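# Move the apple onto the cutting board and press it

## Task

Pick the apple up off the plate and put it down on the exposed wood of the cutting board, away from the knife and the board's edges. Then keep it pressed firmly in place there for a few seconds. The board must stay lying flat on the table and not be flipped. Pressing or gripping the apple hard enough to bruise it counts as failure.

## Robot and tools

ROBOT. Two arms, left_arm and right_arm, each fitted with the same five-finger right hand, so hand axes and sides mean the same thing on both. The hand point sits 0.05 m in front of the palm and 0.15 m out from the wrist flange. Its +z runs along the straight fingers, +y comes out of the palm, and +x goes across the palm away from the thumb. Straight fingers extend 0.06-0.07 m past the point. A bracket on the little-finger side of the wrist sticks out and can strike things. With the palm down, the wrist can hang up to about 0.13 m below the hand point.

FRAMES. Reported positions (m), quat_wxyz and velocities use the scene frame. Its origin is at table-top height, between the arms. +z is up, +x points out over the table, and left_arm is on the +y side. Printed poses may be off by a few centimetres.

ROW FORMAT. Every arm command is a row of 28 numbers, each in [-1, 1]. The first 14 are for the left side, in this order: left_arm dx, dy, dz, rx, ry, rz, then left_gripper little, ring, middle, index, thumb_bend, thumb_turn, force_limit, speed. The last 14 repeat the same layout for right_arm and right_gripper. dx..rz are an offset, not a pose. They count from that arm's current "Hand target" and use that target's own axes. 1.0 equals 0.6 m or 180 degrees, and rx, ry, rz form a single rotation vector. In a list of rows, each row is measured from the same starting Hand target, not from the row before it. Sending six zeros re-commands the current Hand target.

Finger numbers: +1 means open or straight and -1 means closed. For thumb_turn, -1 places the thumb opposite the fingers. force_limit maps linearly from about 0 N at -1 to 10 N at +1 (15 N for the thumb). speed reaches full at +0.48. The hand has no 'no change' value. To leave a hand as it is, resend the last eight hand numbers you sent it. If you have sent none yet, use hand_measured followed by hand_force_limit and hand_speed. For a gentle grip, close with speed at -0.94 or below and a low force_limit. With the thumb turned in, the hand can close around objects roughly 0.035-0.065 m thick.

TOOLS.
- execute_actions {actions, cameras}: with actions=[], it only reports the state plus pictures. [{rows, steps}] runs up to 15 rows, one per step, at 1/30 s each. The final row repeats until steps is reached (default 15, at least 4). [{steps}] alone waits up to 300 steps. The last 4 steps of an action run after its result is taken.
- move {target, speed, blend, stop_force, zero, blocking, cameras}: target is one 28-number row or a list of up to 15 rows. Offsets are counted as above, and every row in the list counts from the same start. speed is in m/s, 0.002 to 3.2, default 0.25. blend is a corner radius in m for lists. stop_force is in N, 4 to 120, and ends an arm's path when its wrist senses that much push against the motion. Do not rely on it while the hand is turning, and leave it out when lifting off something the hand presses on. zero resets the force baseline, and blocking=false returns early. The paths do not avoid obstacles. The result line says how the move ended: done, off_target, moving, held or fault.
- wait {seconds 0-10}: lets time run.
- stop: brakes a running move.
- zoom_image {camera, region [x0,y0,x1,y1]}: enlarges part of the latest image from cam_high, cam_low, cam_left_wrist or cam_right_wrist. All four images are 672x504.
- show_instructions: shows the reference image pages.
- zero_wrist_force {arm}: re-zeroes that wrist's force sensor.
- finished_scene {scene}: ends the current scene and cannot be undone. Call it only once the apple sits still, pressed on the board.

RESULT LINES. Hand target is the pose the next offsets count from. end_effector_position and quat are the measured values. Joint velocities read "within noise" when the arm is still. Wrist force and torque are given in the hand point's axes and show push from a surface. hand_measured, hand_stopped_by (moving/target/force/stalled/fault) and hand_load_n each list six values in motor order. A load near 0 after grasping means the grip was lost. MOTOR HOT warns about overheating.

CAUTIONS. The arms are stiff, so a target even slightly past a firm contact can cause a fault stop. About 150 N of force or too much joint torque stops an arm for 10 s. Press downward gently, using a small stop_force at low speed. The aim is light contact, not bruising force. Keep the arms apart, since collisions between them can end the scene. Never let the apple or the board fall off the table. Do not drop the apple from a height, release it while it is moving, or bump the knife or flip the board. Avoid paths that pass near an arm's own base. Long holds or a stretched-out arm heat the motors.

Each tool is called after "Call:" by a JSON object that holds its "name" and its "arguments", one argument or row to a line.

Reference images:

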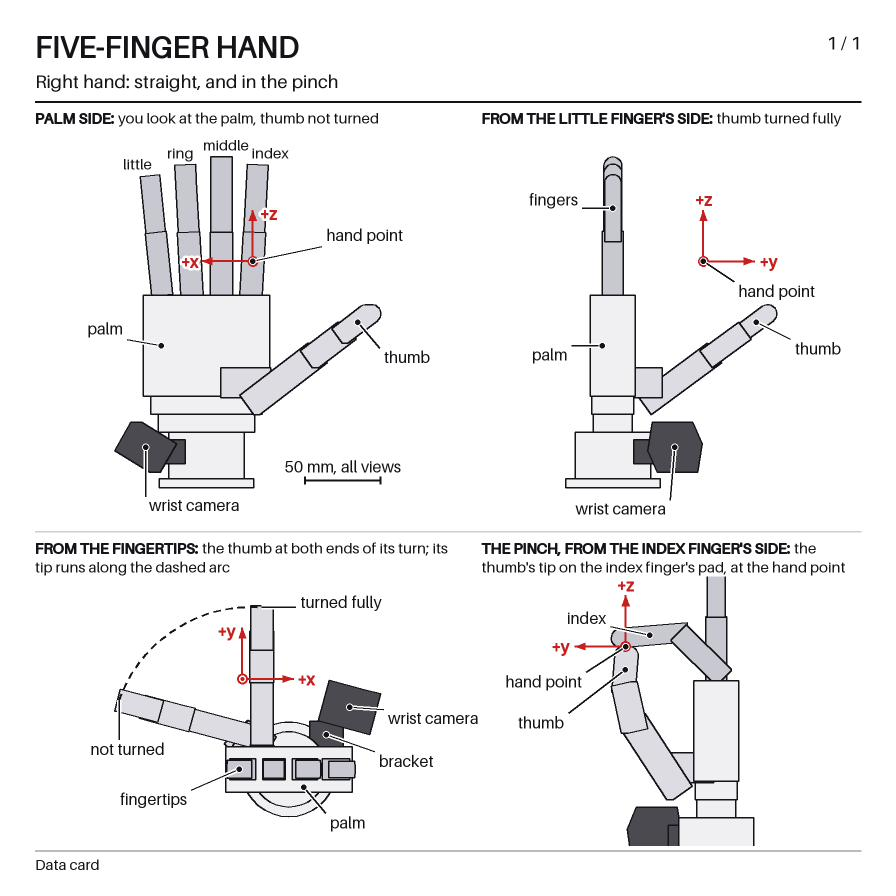

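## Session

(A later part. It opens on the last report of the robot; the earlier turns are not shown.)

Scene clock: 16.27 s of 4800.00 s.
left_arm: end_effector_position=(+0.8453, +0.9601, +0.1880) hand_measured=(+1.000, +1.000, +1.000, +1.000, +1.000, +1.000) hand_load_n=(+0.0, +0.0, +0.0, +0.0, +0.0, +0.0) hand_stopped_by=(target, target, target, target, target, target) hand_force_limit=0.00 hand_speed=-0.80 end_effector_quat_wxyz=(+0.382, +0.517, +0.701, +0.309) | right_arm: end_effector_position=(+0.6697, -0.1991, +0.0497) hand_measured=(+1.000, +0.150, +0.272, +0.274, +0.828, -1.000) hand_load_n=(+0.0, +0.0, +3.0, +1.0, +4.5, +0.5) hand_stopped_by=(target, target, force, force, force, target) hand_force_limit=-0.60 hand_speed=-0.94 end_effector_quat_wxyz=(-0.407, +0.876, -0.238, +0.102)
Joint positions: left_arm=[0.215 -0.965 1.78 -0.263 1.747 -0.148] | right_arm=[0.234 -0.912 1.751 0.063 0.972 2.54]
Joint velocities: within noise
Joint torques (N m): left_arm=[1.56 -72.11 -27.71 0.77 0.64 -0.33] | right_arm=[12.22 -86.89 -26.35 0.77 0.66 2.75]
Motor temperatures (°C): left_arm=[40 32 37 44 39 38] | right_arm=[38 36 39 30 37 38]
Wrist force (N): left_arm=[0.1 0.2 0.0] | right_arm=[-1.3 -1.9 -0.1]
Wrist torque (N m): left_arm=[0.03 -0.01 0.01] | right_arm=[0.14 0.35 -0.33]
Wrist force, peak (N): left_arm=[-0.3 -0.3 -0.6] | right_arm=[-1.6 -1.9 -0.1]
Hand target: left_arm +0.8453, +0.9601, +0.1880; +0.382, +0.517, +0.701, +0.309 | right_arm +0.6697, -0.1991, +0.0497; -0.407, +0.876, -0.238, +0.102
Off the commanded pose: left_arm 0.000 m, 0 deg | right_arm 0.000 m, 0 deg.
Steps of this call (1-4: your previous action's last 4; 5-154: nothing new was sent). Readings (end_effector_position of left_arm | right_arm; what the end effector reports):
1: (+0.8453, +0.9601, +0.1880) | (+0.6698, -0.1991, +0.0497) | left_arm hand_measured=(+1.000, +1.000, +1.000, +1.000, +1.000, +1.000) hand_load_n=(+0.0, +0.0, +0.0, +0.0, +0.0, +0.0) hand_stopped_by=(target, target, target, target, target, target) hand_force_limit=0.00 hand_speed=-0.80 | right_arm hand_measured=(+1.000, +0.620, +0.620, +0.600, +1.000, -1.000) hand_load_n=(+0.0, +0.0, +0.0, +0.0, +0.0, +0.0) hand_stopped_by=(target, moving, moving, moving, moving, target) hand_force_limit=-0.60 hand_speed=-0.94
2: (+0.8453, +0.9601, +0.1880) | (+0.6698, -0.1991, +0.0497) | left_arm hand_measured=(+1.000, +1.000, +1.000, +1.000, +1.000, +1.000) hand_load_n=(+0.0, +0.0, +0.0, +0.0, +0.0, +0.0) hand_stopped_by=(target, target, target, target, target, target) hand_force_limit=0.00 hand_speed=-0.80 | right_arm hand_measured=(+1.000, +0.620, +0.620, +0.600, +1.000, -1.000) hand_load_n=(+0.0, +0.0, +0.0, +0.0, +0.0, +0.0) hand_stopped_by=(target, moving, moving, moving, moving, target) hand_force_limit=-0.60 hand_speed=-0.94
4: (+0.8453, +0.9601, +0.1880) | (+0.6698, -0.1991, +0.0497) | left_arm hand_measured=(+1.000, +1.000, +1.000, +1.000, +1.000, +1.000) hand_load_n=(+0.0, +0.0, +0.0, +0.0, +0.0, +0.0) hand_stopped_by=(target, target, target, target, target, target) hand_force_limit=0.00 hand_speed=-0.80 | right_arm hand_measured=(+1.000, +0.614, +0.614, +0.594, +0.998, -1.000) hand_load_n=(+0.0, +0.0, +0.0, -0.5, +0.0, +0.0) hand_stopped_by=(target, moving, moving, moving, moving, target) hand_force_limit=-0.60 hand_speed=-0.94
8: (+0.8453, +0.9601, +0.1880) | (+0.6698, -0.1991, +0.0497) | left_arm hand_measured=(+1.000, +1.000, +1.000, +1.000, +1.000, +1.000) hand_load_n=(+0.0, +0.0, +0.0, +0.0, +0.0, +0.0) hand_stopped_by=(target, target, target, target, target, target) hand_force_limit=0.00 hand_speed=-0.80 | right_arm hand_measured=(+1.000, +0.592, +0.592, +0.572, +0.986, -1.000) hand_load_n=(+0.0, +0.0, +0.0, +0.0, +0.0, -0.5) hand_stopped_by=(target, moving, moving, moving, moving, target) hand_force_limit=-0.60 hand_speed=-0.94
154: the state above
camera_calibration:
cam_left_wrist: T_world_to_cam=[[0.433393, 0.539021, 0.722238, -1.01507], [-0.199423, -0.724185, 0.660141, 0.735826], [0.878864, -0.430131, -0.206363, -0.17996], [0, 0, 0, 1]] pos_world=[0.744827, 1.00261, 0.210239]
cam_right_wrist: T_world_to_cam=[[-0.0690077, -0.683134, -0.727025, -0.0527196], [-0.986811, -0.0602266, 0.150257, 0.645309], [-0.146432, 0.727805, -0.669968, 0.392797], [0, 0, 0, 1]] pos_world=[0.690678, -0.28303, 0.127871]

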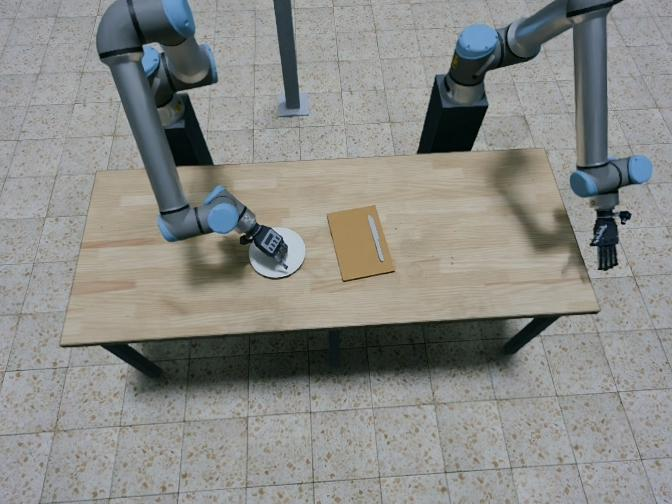

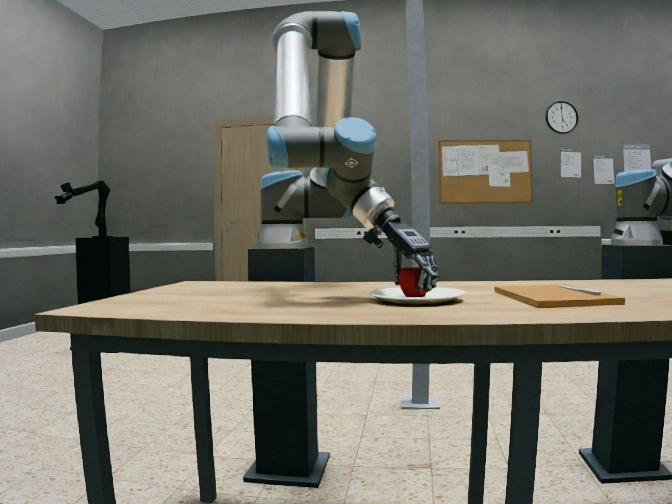

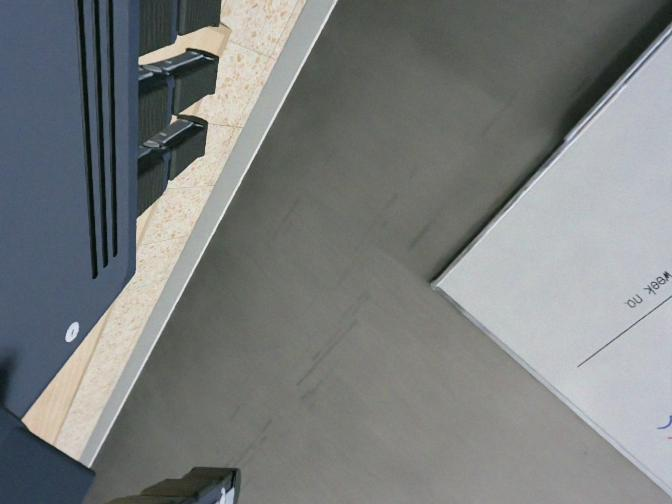

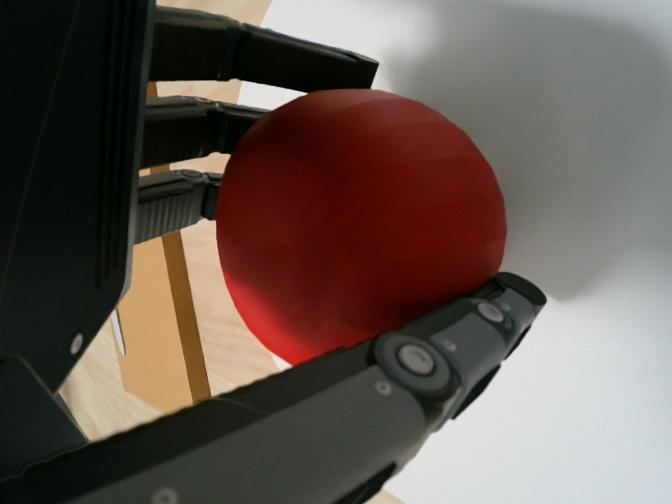

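Call:
{"name": "execute_actions", "arguments": {
  "actions": [
    {"rows":[[0,0,0,0,0,0,1,1,1,1,1,1,0,-0.8,0,0,0,0,0,0,1,0.05,0.05,0.05,0.45,-1,-0.45,-0.96]],"steps":4}
  ]
}}

Call:
{"name": "wait", "arguments": {
  "seconds": 2,
  "cameras": ["cam_right_wrist"]
}}

Scene clock: 16.43 s of 4800.00 s.
left_arm: end_effector_position=(+0.8453, +0.9601, +0.1880) hand_measured=(+1.000, +1.000, +1.000, +1.000, +1.000, +1.000) hand_load_n=(+0.0, +0.0, +0.0, +0.0, +0.0, +0.0) hand_stopped_by=(target, target, target, target, target, target) hand_force_limit=0.00 hand_speed=-0.80 end_effector_quat_wxyz=(+0.382, +0.517, +0.701, +0.309) | right_arm: end_effector_position=(+0.6697, -0.1991, +0.0497) hand_measured=(+1.000, +0.150, +0.272, +0.274, +0.828, -1.000) hand_load_n=(+0.0, +0.0, +3.0, +1.0, +4.5, +0.0) hand_stopped_by=(target, target, force, force, force, target) hand_force_limit=-0.60 hand_speed=-0.94 end_effector_quat_wxyz=(-0.407, +0.876, -0.238, +0.102)
Joint positions: left_arm=[0.215 -0.965 1.78 -0.263 1.747 -0.148] | right_arm=[0.234 -0.912 1.751 0.063 0.972 2.54]
Joint velocities: within noise
Joint torques (N m): left_arm=[2.22 -72.11 -27.25 1.28 0.01 -0.21] | right_arm=[11.01 -84.54 -26.78 1.05 0.46 2.83]
Motor temperatures (°C): left_arm=[40 32 37 44 39 38] | right_arm=[38 36 39 30 37 38]
Wrist force (N): left_arm=[0.0 -0.1 -0.1] | right_arm=[-1.0 -1.6 -0.2]
Wrist torque (N m): left_arm=[-0.01 0.01 0.00] | right_arm=[0.18 0.31 -0.31]
Wrist force, peak (N): left_arm=[-0.1 0.1 -0.3] | right_arm=[-1.3 -1.7 -0.1]
Hand target: left_arm +0.8453, +0.9601, +0.1880; +0.382, +0.517, +0.701, +0.309 | right_arm +0.6697, -0.1991, +0.0497; -0.407, +0.876, -0.238, +0.102
Kept back: the last 4 steps of this action.
Steps of this call (1-5: nothing new was sent). Readings (end_effector_position of left_arm | right_arm; what the end effector reports):
1: (+0.8453, +0.9601, +0.1880) | (+0.6697, -0.1991, +0.0497) | left_arm hand_measured=(+1.000, +1.000, +1.000, +1.000, +1.000, +1.000) hand_load_n=(+0.0, +0.0, +0.0, +0.0, +0.0, +0.0) hand_stopped_by=(target, target, target, target, target, target) hand_force_limit=0.00 hand_speed=-0.80 | right_arm hand_measured=(+1.000, +0.150, +0.272, +0.274, +0.828, -1.000) hand_load_n=(+0.0, +0.0, +3.0, +1.0, +4.0, +0.5) hand_stopped_by=(target, target, force, force, force, target) hand_force_limit=-0.60 hand_speed=-0.94
2: (+0.8453, +0.9601, +0.1880) | (+0.6697, -0.1991, +0.0497) | left_arm hand_measured=(+1.000, +1.000, +1.000, +1.000, +1.000, +1.000) hand_load_n=(+0.0, +0.0, +0.0, +0.0, +0.0, +0.0) hand_stopped_by=(target, target, target, target, target, target) hand_force_limit=0.00 hand_speed=-0.80 | right_arm hand_measured=(+1.000, +0.150, +0.272, +0.274, +0.828, -1.000) hand_load_n=(+0.0, +0.0, +3.0, +1.5, +4.0, +0.5) hand_stopped_by=(target, target, force, force, force, target) hand_force_limit=-0.60 hand_speed=-0.94
4: (+0.8453, +0.9601, +0.1880) | (+0.6697, -0.1991, +0.0497) | left_arm hand_measured=(+1.000, +1.000, +1.000, +1.000, +1.000, +1.000) hand_load_n=(+0.0, +0.0, +0.0, +0.0, +0.0, +0.0) hand_stopped_by=(target, target, target, target, target, target) hand_force_limit=0.00 hand_speed=-0.80 | right_arm hand_measured=(+1.000, +0.150, +0.272, +0.274, +0.828, -1.000) hand_load_n=(+0.0, +0.0, +3.0, +1.5, +4.5, +0.5) hand_stopped_by=(target, target, force, force, force, target) hand_force_limit=-0.60 hand_speed=-0.94
5: the state above

Scene clock: 18.57 s of 4800.00 s.
left_arm: end_effector_position=(+0.8453, +0.9601, +0.1880) hand_measured=(+1.000, +1.000, +1.000, +1.000, +1.000, +1.000) hand_load_n=(+0.0, +0.0, +0.0, +0.0, +0.0, +0.0) hand_stopped_by=(target, target, target, target, target, target) hand_force_limit=0.00 hand_speed=-0.80 end_effector_quat_wxyz=(+0.382, +0.517, +0.701, +0.309) | right_arm: end_effector_position=(+0.6697, -0.1991, +0.0497) hand_measured=(+1.000, +0.094, +0.272, +0.266, +0.828, -1.000) hand_load_n=(+0.0, +3.0, +1.5, +2.0, +6.0, +1.0) hand_stopped_by=(target, force, force, force, force, target) hand_force_limit=-0.45 hand_speed=-0.96 end_effector_quat_wxyz=(-0.407, +0.876, -0.238, +0.102)
Joint positions: left_arm=[0.215 -0.965 1.78 -0.263 1.747 -0.148] | right_arm=[0.234 -0.912 1.751 0.063 0.972 2.54]
Joint velocities: within noise
Joint torques (N m): left_arm=[1.06 -71.7 -27.52 1.05 0.31 -0.26] | right_arm=[7.91 -85.88 -30.35 0.64 0.55 2.67]
Motor temperatures (°C): left_arm=[40 32 37 44 39 38] | right_arm=[38 36 39 30 37 38]
Wrist force (N): left_arm=[0.2 -0.1 -0.1] | right_arm=[-1.1 -1.4 0.0]
Wrist torque (N m): left_arm=[0.00 -0.02 0.01] | right_arm=[0.20 0.32 -0.30]
Wrist force, peak (N): left_arm=[0.0 -0.2 -0.5] | right_arm=[-1.6 -1.6 0.0]
Hand target: left_arm +0.8453, +0.9601, +0.1880; +0.382, +0.517, +0.701, +0.309 | right_arm +0.6697, -0.1991, +0.0497; -0.407, +0.876, -0.238, +0.102
Off the commanded pose: left_arm 0.000 m, 0 deg | right_arm 0.000 m, 0 deg.
Steps of this call (1-4: your previous action's last 4; 5-64: nothing new was sent). Readings (end_effector_position of left_arm | right_arm; what the end effector reports):
1: (+0.8453, +0.9601, +0.1880) | (+0.6697, -0.1991, +0.0497) | left_arm hand_measured=(+1.000, +1.000, +1.000, +1.000, +1.000, +1.000) hand_load_n=(+0.0, +0.0, +0.0, +0.0, +0.0, +0.0) hand_stopped_by=(target, target, target, target, target, target) hand_force_limit=0.00 hand_speed=-0.80 | right_arm hand_measured=(+1.000, +0.150, +0.272, +0.274, +0.828, -1.000) hand_load_n=(+0.0, +0.0, +3.0, +1.0, +4.0, +0.5) hand_stopped_by=(target, moving, force, moving, force, target) hand_force_limit=-0.45 hand_speed=-0.96
2: (+0.8453, +0.9601, +0.1880) | (+0.6697, -0.1991, +0.0497) | left_arm hand_measured=(+1.000, +1.000, +1.000, +1.000, +1.000, +1.000) hand_load_n=(+0.0, +0.0, +0.0, +0.0, +0.0, +0.0) hand_stopped_by=(target, target, target, target, target, target) hand_force_limit=0.00 hand_speed=-0.80 | right_arm hand_measured=(+1.000, +0.150, +0.272, +0.274, +0.828, -1.000) hand_load_n=(+0.0, +0.0, +3.0, +1.0, +4.5, +0.5) hand_stopped_by=(target, moving, force, moving, force, target) hand_force_limit=-0.45 hand_speed=-0.96
4: (+0.8453, +0.9601, +0.1880) | (+0.6697, -0.1991, +0.0497) | left_arm hand_measured=(+1.000, +1.000, +1.000, +1.000, +1.000, +1.000) hand_load_n=(+0.0, +0.0, +0.0, +0.0, +0.0, +0.0) hand_stopped_by=(target, target, target, target, target, target) hand_force_limit=0.00 hand_speed=-0.80 | right_arm hand_measured=(+1.000, +0.146, +0.272, +0.270, +0.828, -1.000) hand_load_n=(+0.0, +0.0, +2.5, +2.0, +4.5, +0.0) hand_stopped_by=(target, moving, force, moving, force, target) hand_force_limit=-0.45 hand_speed=-0.96
8: (+0.8453, +0.9601, +0.1880) | (+0.6697, -0.1991, +0.0497) | left_arm hand_measured=(+1.000, +1.000, +1.000, +1.000, +1.000, +1.000) hand_load_n=(+0.0, +0.0, +0.0, +0.0, +0.0, +0.0) hand_stopped_by=(target, target, target, target, target, target) hand_force_limit=0.00 hand_speed=-0.80 | right_arm hand_measured=(+1.000, +0.132, +0.272, +0.266, +0.828, -1.000) hand_load_n=(+0.0, +0.0, +2.0, +2.5, +5.5, +0.0) hand_stopped_by=(target, moving, force, force, force, target) hand_force_limit=-0.45 hand_speed=-0.96
64: the state above
camera_calibration:
cam_right_wrist: T_world_to_cam=[[-0.0690077, -0.683134, -0.727025, -0.0527196], [-0.986811, -0.0602266, 0.150257, 0.645309], [-0.146432, 0.727805, -0.669968, 0.392797], [0, 0, 0, 1]] pos_world=[0.690678, -0.28303, 0.127871]
Images, in order (width x height): cam_right_wrist 672x504.

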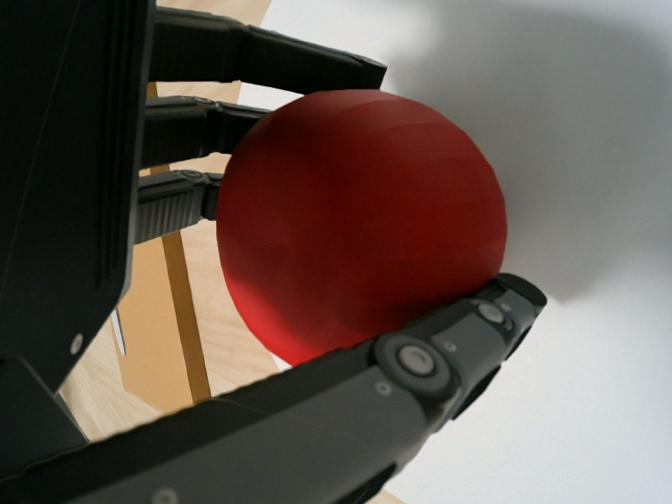

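Call:
{"name": "move", "arguments": {
  "target": [0,0,0,0,0,0,1,1,1,1,1,1,0,-0.8,0,-0.0894,-0.075,0,0,0,1,0.05,0.05,0.05,0.45,-1,-0.45,-0.96],
  "speed": 0.08,
  "cameras": ["cam_high","cam_low","cam_right_wrist"]
}}

Call:
{"name": "zoom_image", "arguments": {
  "camera": "cam_low",
  "region": [360, 160, 620, 320]
}}

Scene clock: 20.00 s of 4800.00 s.
left_arm: end_effector_position=(+0.8453, +0.9601, +0.1880) hand_measured=(+1.000, +1.000, +1.000, +1.000, +1.000, +1.000) hand_load_n=(+0.0, +0.0, +0.0, +0.0, +0.0, +0.0) hand_stopped_by=(target, target, target, target, target, target) hand_force_limit=0.00 hand_speed=-0.80 end_effector_quat_wxyz=(+0.382, +0.517, +0.701, +0.309) | right_arm: end_effector_position=(+0.6709, -0.1991, +0.1198) hand_measured=(+1.000, +0.094, +0.272, +0.266, +0.828, -1.000) hand_load_n=(+0.0, +3.0, +1.5, +2.0, +7.0, +1.0) hand_stopped_by=(target, force, force, force, force, target) hand_force_limit=-0.45 hand_speed=-0.96 end_effector_quat_wxyz=(-0.407, +0.876, -0.238, +0.102) end_effector_velocity=(+0.000, +0.000, -0.003) end_effector_angular_velocity=(+0.000, +0.000, +0.000)
Joint positions: left_arm=[0.215 -0.965 1.78 -0.263 1.747 -0.148] | right_arm=[0.234 -0.993 1.73 0.166 0.972 2.54]
Joint velocities: left_arm=[within noise] | right_arm=[0 0.003 0.001 -0.005 0 0]
Joint torques (N m): left_arm=[0.74 -72.29 -27.16 0.93 0.21 -0.09] | right_arm=[-12.99 -65.52 -20.56 -0.2 -2.64 -3.78]
Motor temperatures (°C): left_arm=[40 32 37 44 39 38] | right_arm=[38 36 39 30 37 38]
Wrist force (N): left_arm=[-0.3 0.2 0.0] | right_arm=[-1.3 0.4 0.8]
Wrist torque (N m): left_arm=[0.03 0.04 -0.01] | right_arm=[0.19 0.35 -0.29]
Wrist force, peak (N): left_arm=[-0.2 0.0 -0.5] | right_arm=[-1.3 1.3 1.2]
Hand target: left_arm +0.8453, +0.9601, +0.1880; +0.382, +0.517, +0.701, +0.309 | right_arm +0.6708, -0.1991, +0.1197; -0.407, +0.876, -0.238, +0.102
Off the commanded pose: left_arm 0.000 m, 0 deg | right_arm 0.000 m, 0 deg.
Kept back: nothing.
move: done
camera_calibration:
cam_right_wrist: T_world_to_cam=[[-0.068875, -0.683066, -0.727102, -0.00165656], [-0.986851, -0.0601797, 0.150015, 0.636033], [-0.146227, 0.727873, -0.669939, 0.439877], [0, 0, 0, 1]] pos_world=[0.691878, -0.28303, 0.198072]
Images, in order (width x height): cam_high 672x504, cam_low 672x504, cam_right_wrist 672x504.

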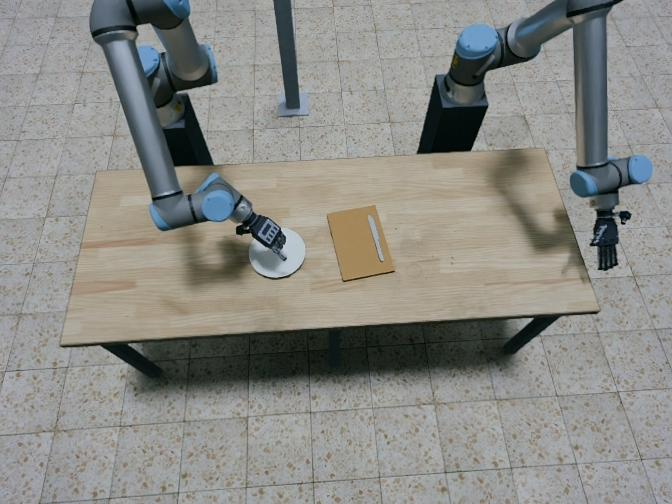

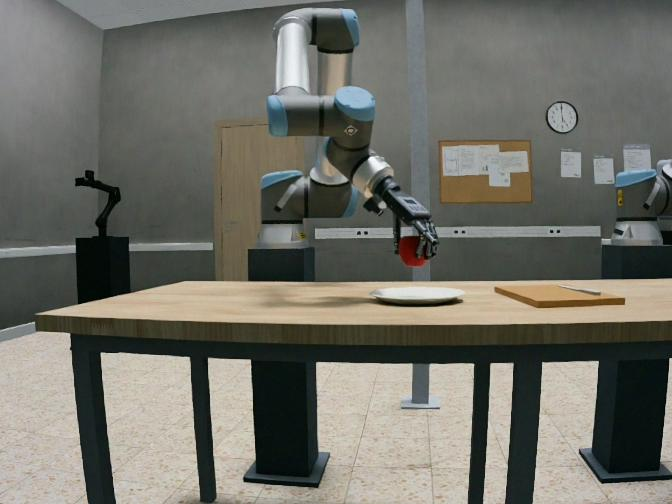

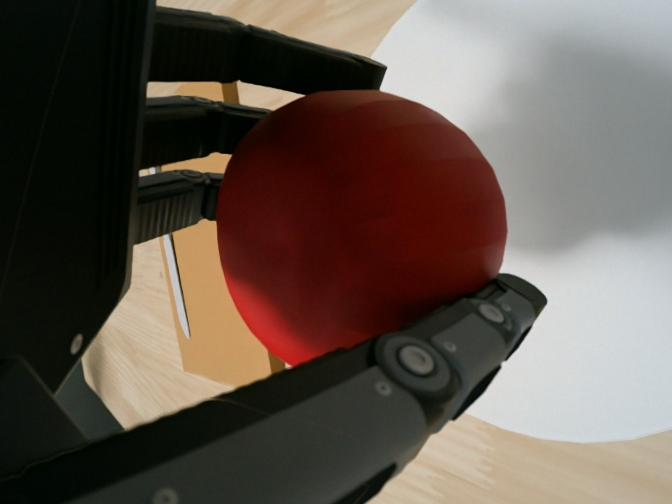

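Scaled by 1.938 from the camera's 672x504 image, which has a finer 960x720 frame.

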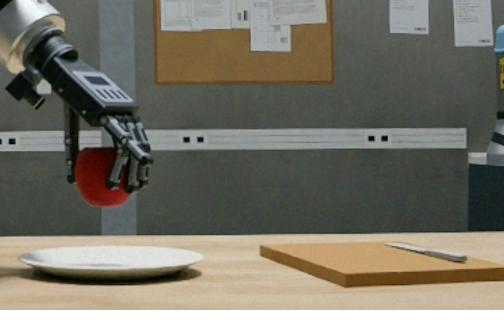

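Call:
{"name": "move", "arguments": {
  "target": [0,0,0,0,0,0,1,1,1,1,1,1,0,-0.8,-0.256,-0.2828,0.3108,0,0,0,1,0.05,0.05,0.05,0.45,-1,-0.45,-0.96],
  "speed": 0.15,
  "cameras": ["cam_high","cam_low","cam_right_wrist"]
}}

Call:
{"name": "zoom_image", "arguments": {
  "camera": "cam_low",
  "region": [420, 160, 640, 320]
}}

Call:
{"name": "zoom_image", "arguments": {
  "camera": "cam_high",
  "region": [230, 180, 400, 300]
}}

Scene clock: 22.73 s of 4800.00 s.
left_arm: end_effector_position=(+0.8453, +0.9601, +0.1880) hand_measured=(+1.000, +1.000, +1.000, +1.000, +1.000, +1.000) hand_load_n=(+0.0, +0.5, +0.0, +0.0, +0.0, +0.0) hand_stopped_by=(target, target, target, target, target, target) hand_force_limit=0.00 hand_speed=-0.80 end_effector_quat_wxyz=(+0.382, +0.517, +0.701, +0.309) | right_arm: end_effector_position=(+0.6638, +0.0959, +0.1300) hand_measured=(+1.000, +0.094, +0.272, +0.266, +0.828, -1.000) hand_load_n=(-0.5, +2.5, +1.5, +2.0, +6.5, +1.5) hand_stopped_by=(target, force, force, force, force, target) hand_force_limit=-0.45 hand_speed=-0.96 end_effector_quat_wxyz=(-0.406, +0.876, -0.238, +0.102) end_effector_velocity=(+0.000, -0.002, +0.000) end_effector_angular_velocity=(+0.001, -0.003, +0.002)
Joint positions: left_arm=[0.215 -0.965 1.78 -0.263 1.747 -0.148] | right_arm=[0.599 -0.796 1.32 0.238 1.22 2.843]
Joint velocities: left_arm=[within noise] | right_arm=[-0.002 -0.003 0.005 -0.004 -0.002 -0.003]
Joint torques (N m): left_arm=[-0.09 -72.33 -27.56 1.02 0.12 0] | right_arm=[-14.98 -104.36 -27.3 -0.6 -2.04 -3.24]
Motor temperatures (°C): left_arm=[40 32 37 44 39 38] | right_arm=[38 36 39 30 37 38]
Wrist force (N): left_arm=[-0.2 0.0 -0.1] | right_arm=[-0.5 1.0 0.9]
Wrist torque (N m): left_arm=[0.00 0.04 -0.01] | right_arm=[0.30 0.24 -0.23]
Wrist force, peak (N): left_arm=[-0.5 0.2 -0.3] | right_arm=[-2.1 -0.8 2.0]
Hand target: left_arm +0.8453, +0.9601, +0.1880; +0.382, +0.517, +0.701, +0.309 | right_arm +0.6639, +0.0959, +0.1301; -0.407, +0.876, -0.238, +0.102
Off the commanded pose: left_arm 0.000 m, 0 deg | right_arm 0.000 m, 0 deg.
Kept back: nothing.
move: done
camera_calibration:
cam_right_wrist: T_world_to_cam=[[-0.0692792, -0.683207, -0.726931, 0.206944], [-0.986779, -0.0600906, 0.15052, 0.64511], [-0.146518, 0.727748, -0.670012, 0.231097], [0, 0, 0, 1]] pos_world=[0.684778, 0.0119701, 0.20817]
Images, in order (width x height): cam_high 672x504, cam_low 672x504, cam_right_wrist 672x504.

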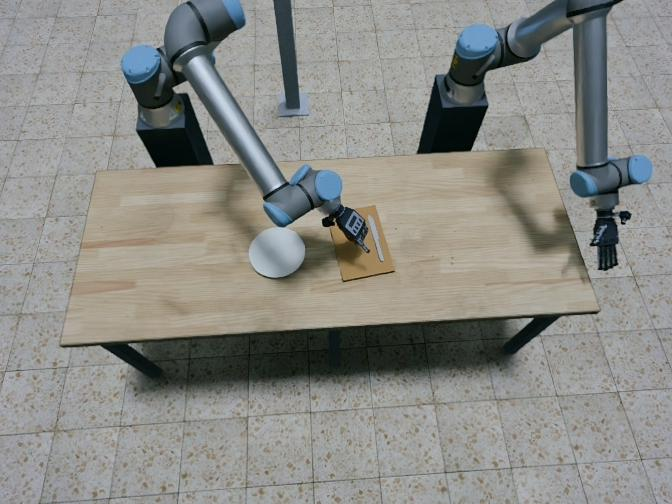

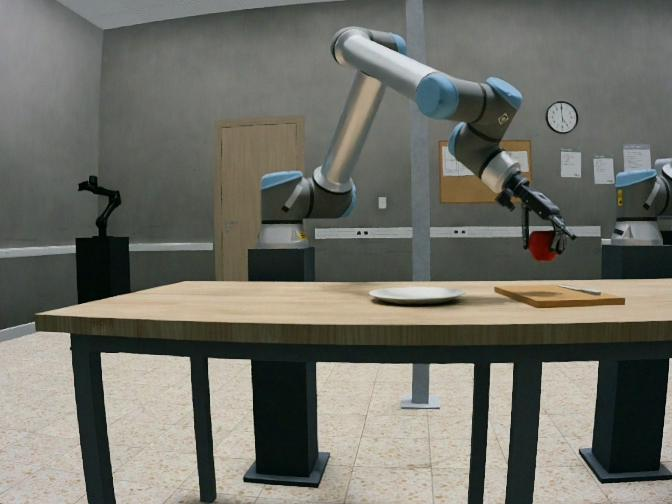

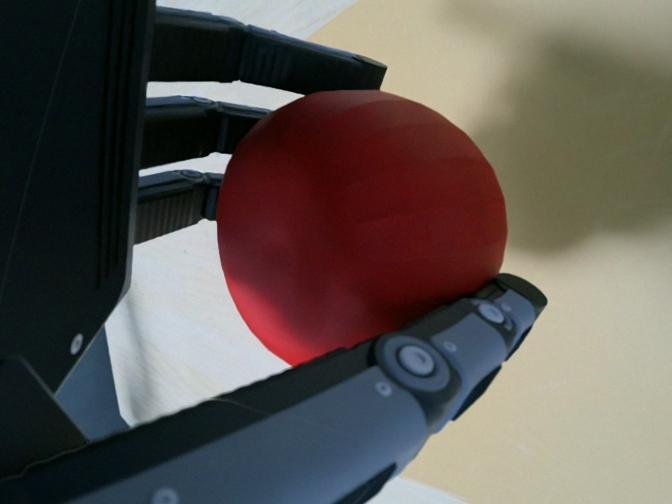

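Scaled by 2.291 from the camera's 672x504 image, which has a finer 960x720 frame.

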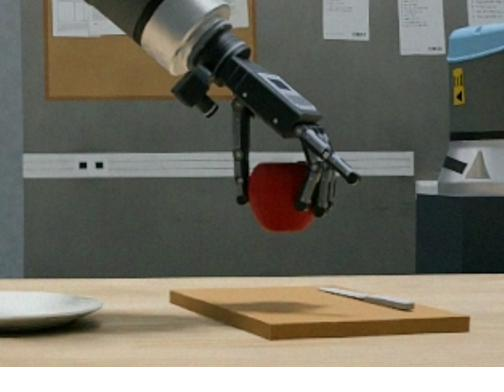

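Scaled by 2.965 from the camera's 672x504 image, which has a finer 960x720 frame.

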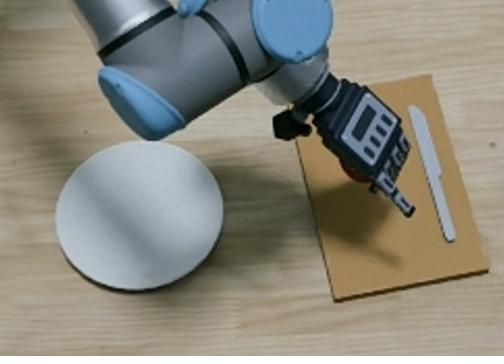

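Call:
{"name": "move", "arguments": {
  "target": [0,0,0,0,0,0,1,1,1,1,1,1,0,-0.8,0.0042,0.0685,0.0481,0,0,0,1,0.05,0.05,0.05,0.45,-1,-0.45,-0.96],
  "speed": 0.1,
  "cameras": ["cam_low"]
}}

Call:
{"name": "zoom_image", "arguments": {
  "camera": "cam_low",
  "region": [420, 160, 640, 320]
}}

Call:
{"name": "move", "arguments": {
  "target": [0,0,0,0,0,0,1,1,1,1,1,1,0,-0.8,0,0.0383,0.0322,0,0,0,1,0.05,0.05,0.05,0.45,-1,-0.45,-0.96],
  "speed": 0.01,
  "stop_force": 4.5,
  "cameras": ["cam_high","cam_low","cam_right_wrist"]
}}

Call:
{"name": "zoom_image", "arguments": {
  "camera": "cam_low",
  "region": [420, 160, 640, 320]
}}

Call:
{"name": "zoom_image", "arguments": {
  "camera": "cam_high",
  "region": [230, 180, 400, 300]
}}

Scene clock: 23.87 s of 4800.00 s.
left_arm: end_effector_position=(+0.8453, +0.9601, +0.1880) hand_measured=(+1.000, +1.000, +1.000, +1.000, +1.000, +1.000) hand_load_n=(+0.0, +0.0, +0.0, +0.0, +0.0, +0.0) hand_stopped_by=(target, target, target, target, target, target) hand_force_limit=0.00 hand_speed=-0.80 end_effector_quat_wxyz=(+0.382, +0.517, +0.701, +0.309) | right_arm: end_effector_position=(+0.6632, +0.0908, +0.0799) hand_measured=(+1.000, +0.094, +0.272, +0.266, +0.828, -1.000) hand_load_n=(+0.0, +2.5, +1.0, +2.0, +7.0, +1.0) hand_stopped_by=(target, force, force, force, force, target) hand_force_limit=-0.45 hand_speed=-0.96 end_effector_quat_wxyz=(-0.407, +0.876, -0.238, +0.102)
Joint positions: left_arm=[0.215 -0.965 1.78 -0.263 1.747 -0.148] | right_arm=[0.595 -0.757 1.35 0.171 1.217 2.84]
Joint velocities: within noise
Joint torques (N m): left_arm=[1.16 -71.69 -28.01 0.81 0.29 -0.18] | right_arm=[-2.97 -106.48 -41.26 4.45 -0.95 -1.82]
Motor temperatures (°C): left_arm=[40 32 37 44 39 38] | right_arm=[38 36 39 30 37 38]
Wrist force (N): left_arm=[-0.5 -0.1 0.1] | right_arm=[-1.2 0.5 0.4]
Wrist torque (N m): left_arm=[-0.02 0.07 -0.03] | right_arm=[0.27 0.33 -0.28]
Wrist force, peak (N): left_arm=[-0.2 -0.2 -0.4] | right_arm=[-0.8 1.9 1.5]
Hand target: left_arm +0.8453, +0.9601, +0.1880; +0.382, +0.517, +0.701, +0.309 | right_arm +0.6632, +0.0909, +0.0801; -0.407, +0.876, -0.238, +0.102
Off the commanded pose: left_arm 0.000 m, 0 deg | right_arm 0.000 m, 0 deg.
Kept back: nothing.
move: done
Images, in order (width x height): cam_low 672x504.

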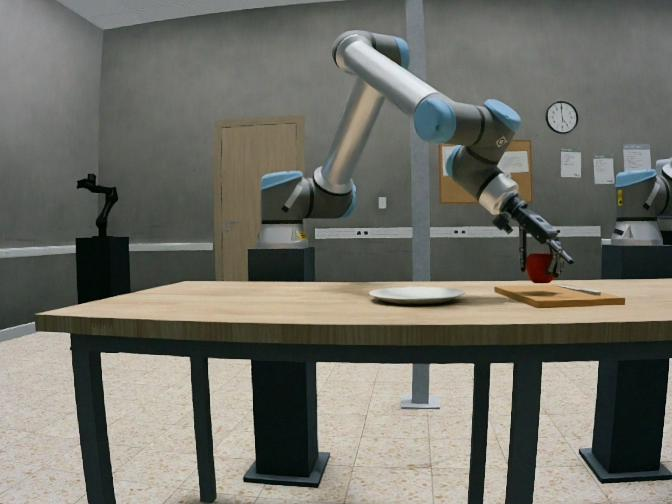

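Scaled by 2.291 from the camera's 672x504 image, which has a finer 960x720 frame.

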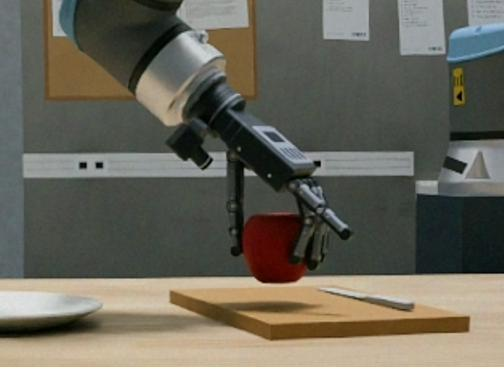

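Scene clock: 27.57 s of 4800.00 s.
left_arm: end_effector_position=(+0.8453, +0.9601, +0.1880) hand_measured=(+1.000, +1.000, +1.000, +1.000, +1.000, +1.000) hand_load_n=(+0.0, +0.0, +0.0, +0.0, +0.0, +0.0) hand_stopped_by=(target, target, target, target, target, target) hand_force_limit=0.00 hand_speed=-0.80 end_effector_quat_wxyz=(+0.382, +0.517, +0.701, +0.309) | right_arm: end_effector_position=(+0.6628, +0.0909, +0.0574) hand_measured=(+1.000, +0.094, +0.272, +0.266, +0.828, -1.000) hand_load_n=(+0.0, +2.5, +1.0, +2.0, +6.0, +0.5) hand_stopped_by=(target, force, force, force, force, target) hand_force_limit=-0.45 hand_speed=-0.96 end_effector_quat_wxyz=(-0.407, +0.876, -0.238, +0.102)
Joint positions: left_arm=[0.215 -0.965 1.78 -0.263 1.747 -0.148] | right_arm=[0.595 -0.736 1.356 0.143 1.217 2.84]
Joint velocities: within noise
Joint torques (N m): left_arm=[0.98 -71.77 -27.58 0.94 0.07 -0.11] | right_arm=[14.11 -106.19 -37.21 3.88 1.2 2.32]
Motor temperatures (°C): left_arm=[40 32 37 44 39 38] | right_arm=[38 36 39 30 37 38]
Wrist force (N): left_arm=[-0.2 -0.1 0.3] | right_arm=[-0.5 -1.9 -0.7]
Wrist torque (N m): left_arm=[-0.03 0.03 -0.02] | right_arm=[0.19 0.34 -0.31]
Wrist force, peak (N): left_arm=[-0.3 0.1 -0.5] | right_arm=[-0.2 -4.5 -3.2]
Hand target: left_arm +0.8453, +0.9601, +0.1880; +0.382, +0.517, +0.701, +0.309 | right_arm +0.6628, +0.0909, +0.0574; -0.407, +0.876, -0.238, +0.102 (not the last commanded pose)
Off the commanded pose: left_arm 0.000 m, 0 deg | right_arm 0.007 m, 0 deg.
Kept back: nothing.
move: contact (right_arm)
camera_calibration:
cam_right_wrist: T_world_to_cam=[[-0.0689461, -0.683075, -0.727087, 0.150477], [-0.986831, -0.0602013, 0.150134, 0.654839], [-0.146324, 0.727863, -0.669929, 0.185803], [0, 0, 0, 1]] pos_world=[0.683778, 0.00697023, 0.135572]
Images, in order (width x height): cam_high 672x504, cam_low 672x504, cam_right_wrist 672x504.

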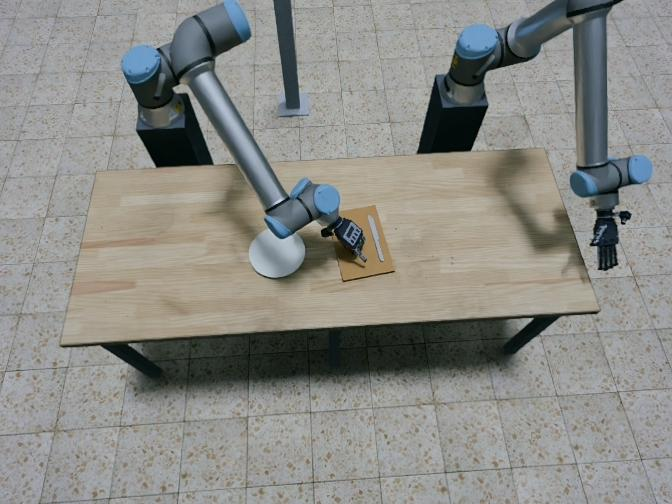

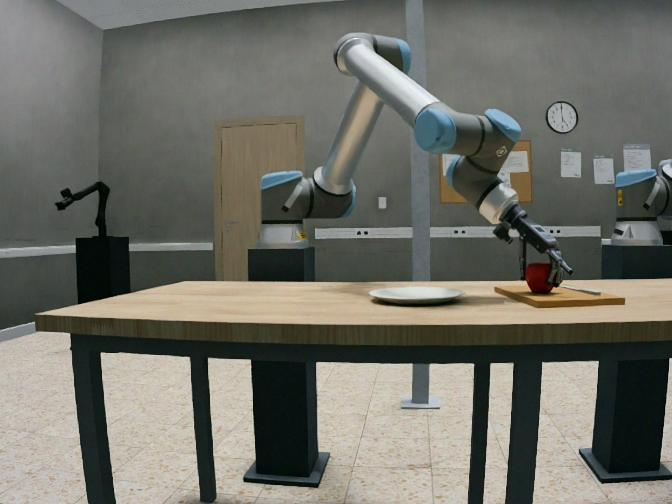

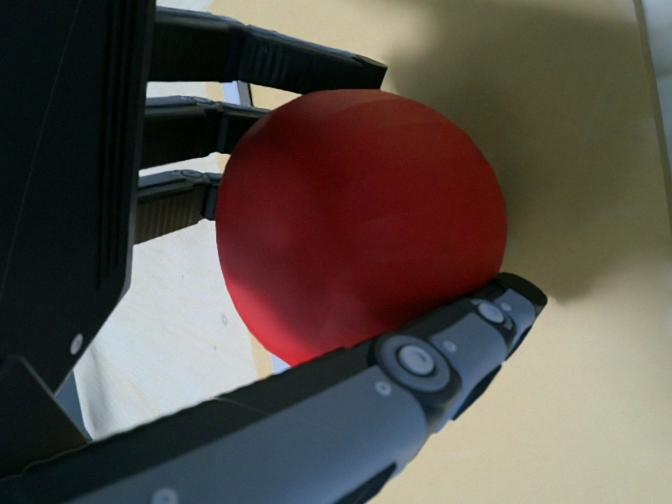

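Scaled by 2.291 from the camera's 672x504 image, which has a finer 960x720 frame.

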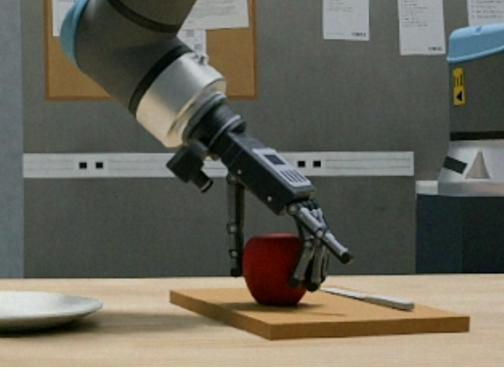

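Scaled by 2.965 from the camera's 672x504 image, which has a finer 960x720 frame.

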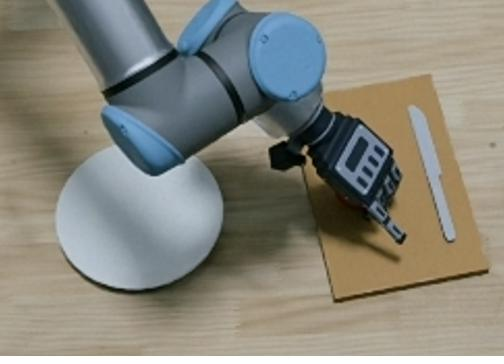

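Call:
{"name": "move", "arguments": {
  "target": [0,0,0,0,0,0,1,1,1,1,1,1,0,-0.8,0,0.0192,0.0161,0,0,0,1,0.05,0.05,0.05,0.45,-1,-0.45,-0.96],
  "speed": 0.004,
  "stop_force": 8,
  "cameras": []
}}

Call:
{"name": "wait", "arguments": {
  "seconds": 4.5,
  "cameras": ["cam_right_wrist"]
}}

Scene clock: 32.13 s of 4800.00 s.
left_arm: end_effector_position=(+0.8453, +0.9601, +0.1880) hand_measured=(+1.000, +1.000, +1.000, +1.000, +1.000, +1.000) hand_load_n=(+0.0, +0.0, +0.0, +0.0, +0.0, +0.0) hand_stopped_by=(target, target, target, target, target, target) hand_force_limit=0.00 hand_speed=-0.80 end_effector_quat_wxyz=(+0.382, +0.517, +0.701, +0.309) | right_arm: end_effector_position=(+0.6626, +0.0910, +0.0424) hand_measured=(+1.000, +0.094, +0.270, +0.266, +0.826, -1.000) hand_load_n=(+0.0, +0.0, -1.0, +0.0, +0.5, +0.0) hand_stopped_by=(target, force, force, force, force, target) hand_force_limit=-0.45 hand_speed=-0.96 end_effector_quat_wxyz=(-0.407, +0.876, -0.238, +0.102)
Joint positions: left_arm=[0.215 -0.965 1.78 -0.263 1.747 -0.148] | right_arm=[0.595 -0.721 1.36 0.125 1.217 2.84]
Joint velocities: within noise
Joint torques (N m): left_arm=[0.34 -71.41 -27.36 1.04 0.13 -0.42] | right_arm=[13.79 -74.68 -21.64 2.27 1.44 2.99]
Motor temperatures (°C): left_arm=[40 32 37 44 39 38] | right_arm=[38 36 39 30 37 38]
Wrist force (N): left_arm=[0.0 0.4 0.0] | right_arm=[-1.5 -5.5 -5.8]
Wrist torque (N m): left_arm=[0.06 0.00 0.02] | right_arm=[0.45 0.35 -0.37]
Wrist force, peak (N): left_arm=[-0.6 0.2 0.0] | right_arm=[-1.6 -6.0 -6.1]
Hand target: left_arm +0.8453, +0.9601, +0.1880; +0.382, +0.517, +0.701, +0.309 | right_arm +0.6626, +0.0910, +0.0424; -0.407, +0.876, -0.238, +0.102
Off the commanded pose: left_arm 0.000 m, 0 deg | right_arm 0.000 m, 0 deg.
Kept back: nothing.
move: done
No camera images: "cameras" was empty.

Scene clock: 36.63 s of 4800.00 s.
left_arm: end_effector_position=(+0.8453, +0.9601, +0.1880) hand_measured=(+1.000, +1.000, +1.000, +1.000, +1.000, +1.000) hand_load_n=(+0.0, +0.0, +0.0, +0.0, +0.0, +0.0) hand_stopped_by=(target, target, target, target, target, target) hand_force_limit=0.00 hand_speed=-0.80 end_effector_quat_wxyz=(+0.382, +0.517, +0.701, +0.309) | right_arm: end_effector_position=(+0.6626, +0.0910, +0.0424) hand_measured=(+1.000, +0.094, +0.270, +0.266, +0.826, -1.000) hand_load_n=(+0.0, +0.0, -1.0, +0.0, +0.5, +0.0) hand_stopped_by=(target, force, force, force, force, target) hand_force_limit=-0.45 hand_speed=-0.96 end_effector_quat_wxyz=(-0.407, +0.876, -0.238, +0.102)
Joint positions: left_arm=[0.215 -0.965 1.78 -0.263 1.747 -0.148] | right_arm=[0.595 -0.721 1.36 0.125 1.217 2.84]
Joint velocities: within noise
Joint torques (N m): left_arm=[0.6 -73.75 -27.44 0.94 0.1 -0.3] | right_arm=[12.03 -78.53 -21.15 3.75 1.46 1.53]
Motor temperatures (°C): left_arm=[40 32 37 44 39 38] | right_arm=[38 36 39 30 37 38]
Wrist force (N): left_arm=[-0.2 -0.1 -0.2] | right_arm=[-1.2 -5.9 -6.1]
Wrist torque (N m): left_arm=[0.00 0.04 -0.01] | right_arm=[0.45 0.33 -0.36]
Wrist force, peak (N): left_arm=[-0.4 0.0 -0.5] | right_arm=[-1.6 -6.0 -6.7]
Hand target: left_arm +0.8453, +0.9601, +0.1880; +0.382, +0.517, +0.701, +0.309 | right_arm +0.6626, +0.0910, +0.0424; -0.407, +0.876, -0.238, +0.102
Off the commanded pose: left_arm 0.000 m, 0 deg | right_arm 0.000 m, 0 deg.
Steps of this call (1-135: nothing new was sent). Readings (end_effector_position of left_arm | right_arm; what the end effector reports):
1: (+0.8453, +0.9601, +0.1880) | (+0.6626, +0.0910, +0.0424) | left_arm hand_measured=(+1.000, +1.000, +1.000, +1.000, +1.000, +1.000) hand_load_n=(+0.0, +0.0, +0.0, +0.0, +0.0, +0.0) hand_stopped_by=(target, target, target, target, target, target) hand_force_limit=0.00 hand_speed=-0.80 | right_arm hand_measured=(+1.000, +0.094, +0.270, +0.266, +0.826, -1.000) hand_load_n=(+0.0, +0.0, -1.0, +0.0, +0.5, +0.0) hand_stopped_by=(target, force, force, force, force, target) hand_force_limit=-0.45 hand_speed=-0.96
2: (+0.8453, +0.9601, +0.1880) | (+0.6626, +0.0910, +0.0424) | left_arm hand_measured=(+1.000, +1.000, +1.000, +1.000, +1.000, +1.000) hand_load_n=(+0.0, +0.0, +0.0, +0.0, +0.0, +0.0) hand_stopped_by=(target, target, target, target, target, target) hand_force_limit=0.00 hand_speed=-0.80 | right_arm hand_measured=(+1.000, +0.094, +0.270, +0.266, +0.826, -1.000) hand_load_n=(-0.5, -0.5, -1.0, +0.0, +0.5, +0.0) hand_stopped_by=(target, force, force, force, force, target) hand_force_limit=-0.45 hand_speed=-0.96
4: (+0.8453, +0.9601, +0.1880) | (+0.6626, +0.0910, +0.0424) | left_arm hand_measured=(+1.000, +1.000, +1.000, +1.000, +1.000, +1.000) hand_load_n=(+0.0, +0.0, +0.0, +0.0, +0.0, +0.0) hand_stopped_by=(target, target, target, target, target, target) hand_force_limit=0.00 hand_speed=-0.80 | right_arm hand_measured=(+1.000, +0.094, +0.270, +0.266, +0.826, -1.000) hand_load_n=(+0.0, +0.0, -1.0, +0.0, +0.5, +0.0) hand_stopped_by=(target, force, force, force, force, target) hand_force_limit=-0.45 hand_speed=-0.96
8: (+0.8453, +0.9601, +0.1880) | (+0.6626, +0.0910, +0.0424) | left_arm hand_measured=(+1.000, +1.000, +1.000, +1.000, +1.000, +1.000) hand_load_n=(+0.0, +0.0, +0.0, +0.0, +0.0, +0.0) hand_stopped_by=(target, target, target, target, target, target) hand_force_limit=0.00 hand_speed=-0.80 | right_arm hand_measured=(+1.000, +0.094, +0.270, +0.266, +0.826, -1.000) hand_load_n=(+0.0, +0.0, -1.0, +0.0, +0.5, +0.0) hand_stopped_by=(target, force, force, force, force, target) hand_force_limit=-0.45 hand_speed=-0.96
135: the state above
camera_calibration:
cam_right_wrist: T_world_to_cam=[[-0.0689461, -0.683075, -0.727087, 0.13955], [-0.986831, -0.0602013, 0.150134, 0.656795], [-0.146324, 0.727863, -0.669929, 0.17571], [0, 0, 0, 1]] pos_world=[0.683478, 0.00697023, 0.120572]
Images, in order (width x height): cam_right_wrist 672x504.

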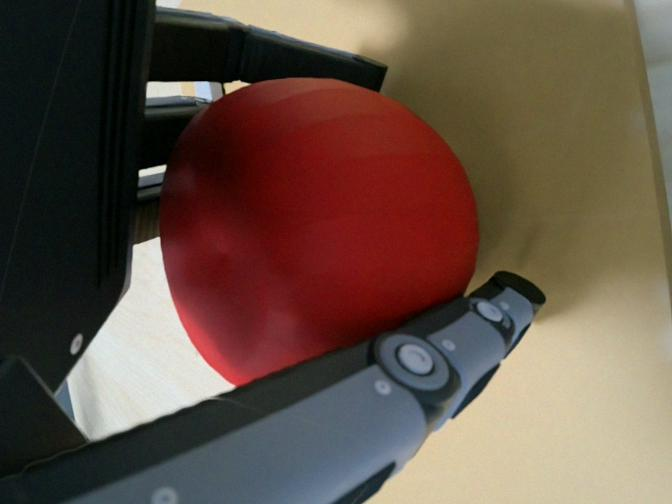

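Call:
{"name": "move", "arguments": {
  "target": [0,0,0,0,0,0,1,1,1,1,1,1,0,-0.8,0,-0.0064,-0.0054,0,0,0,1,0.7,0.7,0.7,1,-1,-0.45,-0.7],
  "speed": 0.02,
  "cameras": ["cam_low","cam_high","cam_right_wrist"]
}}

Call:
{"name": "zoom_image", "arguments": {
  "camera": "cam_low",
  "region": [420, 160, 640, 320]
}}

Call:
{"name": "zoom_image", "arguments": {
  "camera": "cam_high",
  "region": [230, 180, 400, 300]
}}

Scene clock: 37.87 s of 4800.00 s.
left_arm: end_effector_position=(+0.8453, +0.9601, +0.1880) hand_measured=(+1.000, +1.000, +1.000, +1.000, +1.000, +1.000) hand_load_n=(+0.0, +0.0, +0.0, +0.0, +0.0, +0.0) hand_stopped_by=(target, target, target, target, target, target) hand_force_limit=0.00 hand_speed=-0.80 end_effector_quat_wxyz=(+0.382, +0.517, +0.701, +0.309) | right_arm: end_effector_position=(+0.6626, +0.0910, +0.0475) hand_measured=(+1.000, +0.700, +0.700, +0.700, +1.000, -1.000) hand_load_n=(+0.0, +0.0, +0.0, +0.0, +0.0, +0.0) hand_stopped_by=(target, target, target, target, target, target) hand_force_limit=-0.45 hand_speed=-0.70 end_effector_quat_wxyz=(-0.407, +0.876, -0.238, +0.102)
Joint positions: left_arm=[0.215 -0.965 1.78 -0.263 1.747 -0.148] | right_arm=[0.595 -0.726 1.359 0.131 1.217 2.84]
Joint velocities: within noise
Joint torques (N m): left_arm=[0.13 -72.91 -27.95 1.08 0.41 -0.36] | right_arm=[-10.13 -89.57 -37 -0.04 -1.75 -2.35]
Motor temperatures (°C): left_arm=[40 32 37 44 39 38] | right_arm=[38 36 39 30 37 38]
Wrist force (N): left_arm=[-0.3 -0.1 -0.2] | right_arm=[-0.7 -1.0 -0.4]
Wrist torque (N m): left_arm=[-0.01 0.06 -0.02] | right_arm=[0.21 0.25 -0.26]
Wrist force, peak (N): left_arm=[-0.4 -0.1 -0.1] | right_arm=[-1.9 -6.3 -6.3]
Hand target: left_arm +0.8453, +0.9601, +0.1880; +0.382, +0.517, +0.701, +0.309 | right_arm +0.6627, +0.0909, +0.0474; -0.407, +0.876, -0.238, +0.102
Off the commanded pose: left_arm 0.000 m, 0 deg | right_arm 0.000 m, 0 deg.
Kept back: nothing.
move: done
camera_calibration:
cam_right_wrist: T_world_to_cam=[[-0.0690174, -0.683079, -0.727076, 0.143313], [-0.986826, -0.0601516, 0.150186, 0.656118], [-0.146324, 0.727863, -0.669929, 0.179141], [0, 0, 0, 1]] pos_world=[0.683578, 0.00697006, 0.125671]
Images, in order (width x height): cam_high 672x504, cam_low 672x504, cam_right_wrist 672x504.

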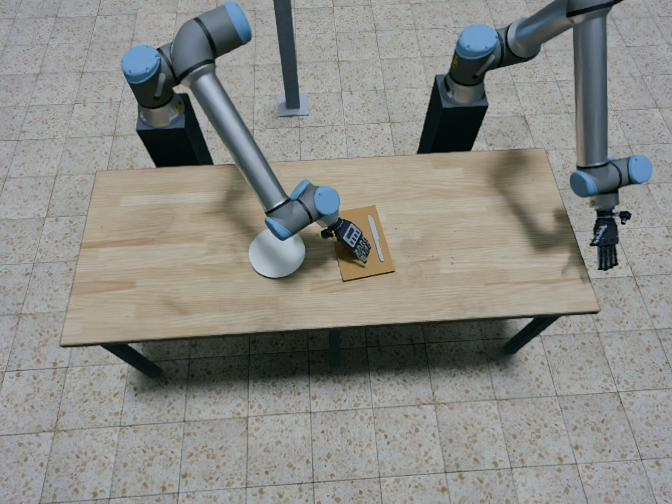

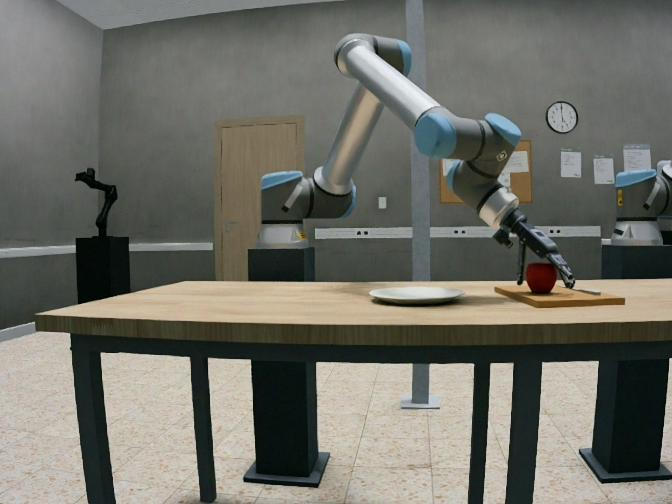

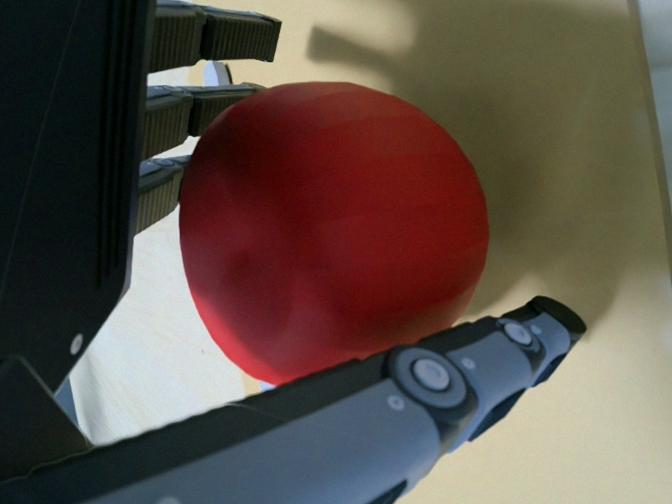

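Scaled by 2.291 from the camera's 672x504 image, which has a finer 960x720 frame.

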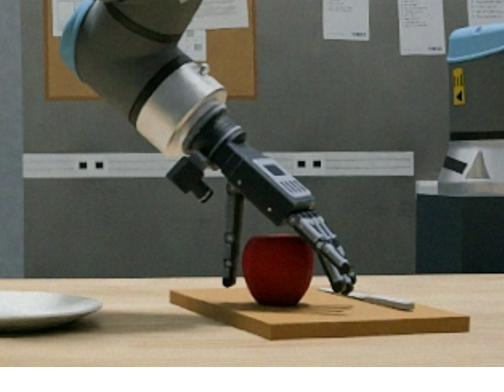

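Scaled by 2.965 from the camera's 672x504 image, which has a finer 960x720 frame.

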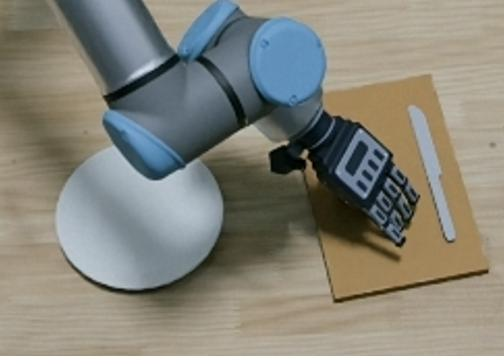

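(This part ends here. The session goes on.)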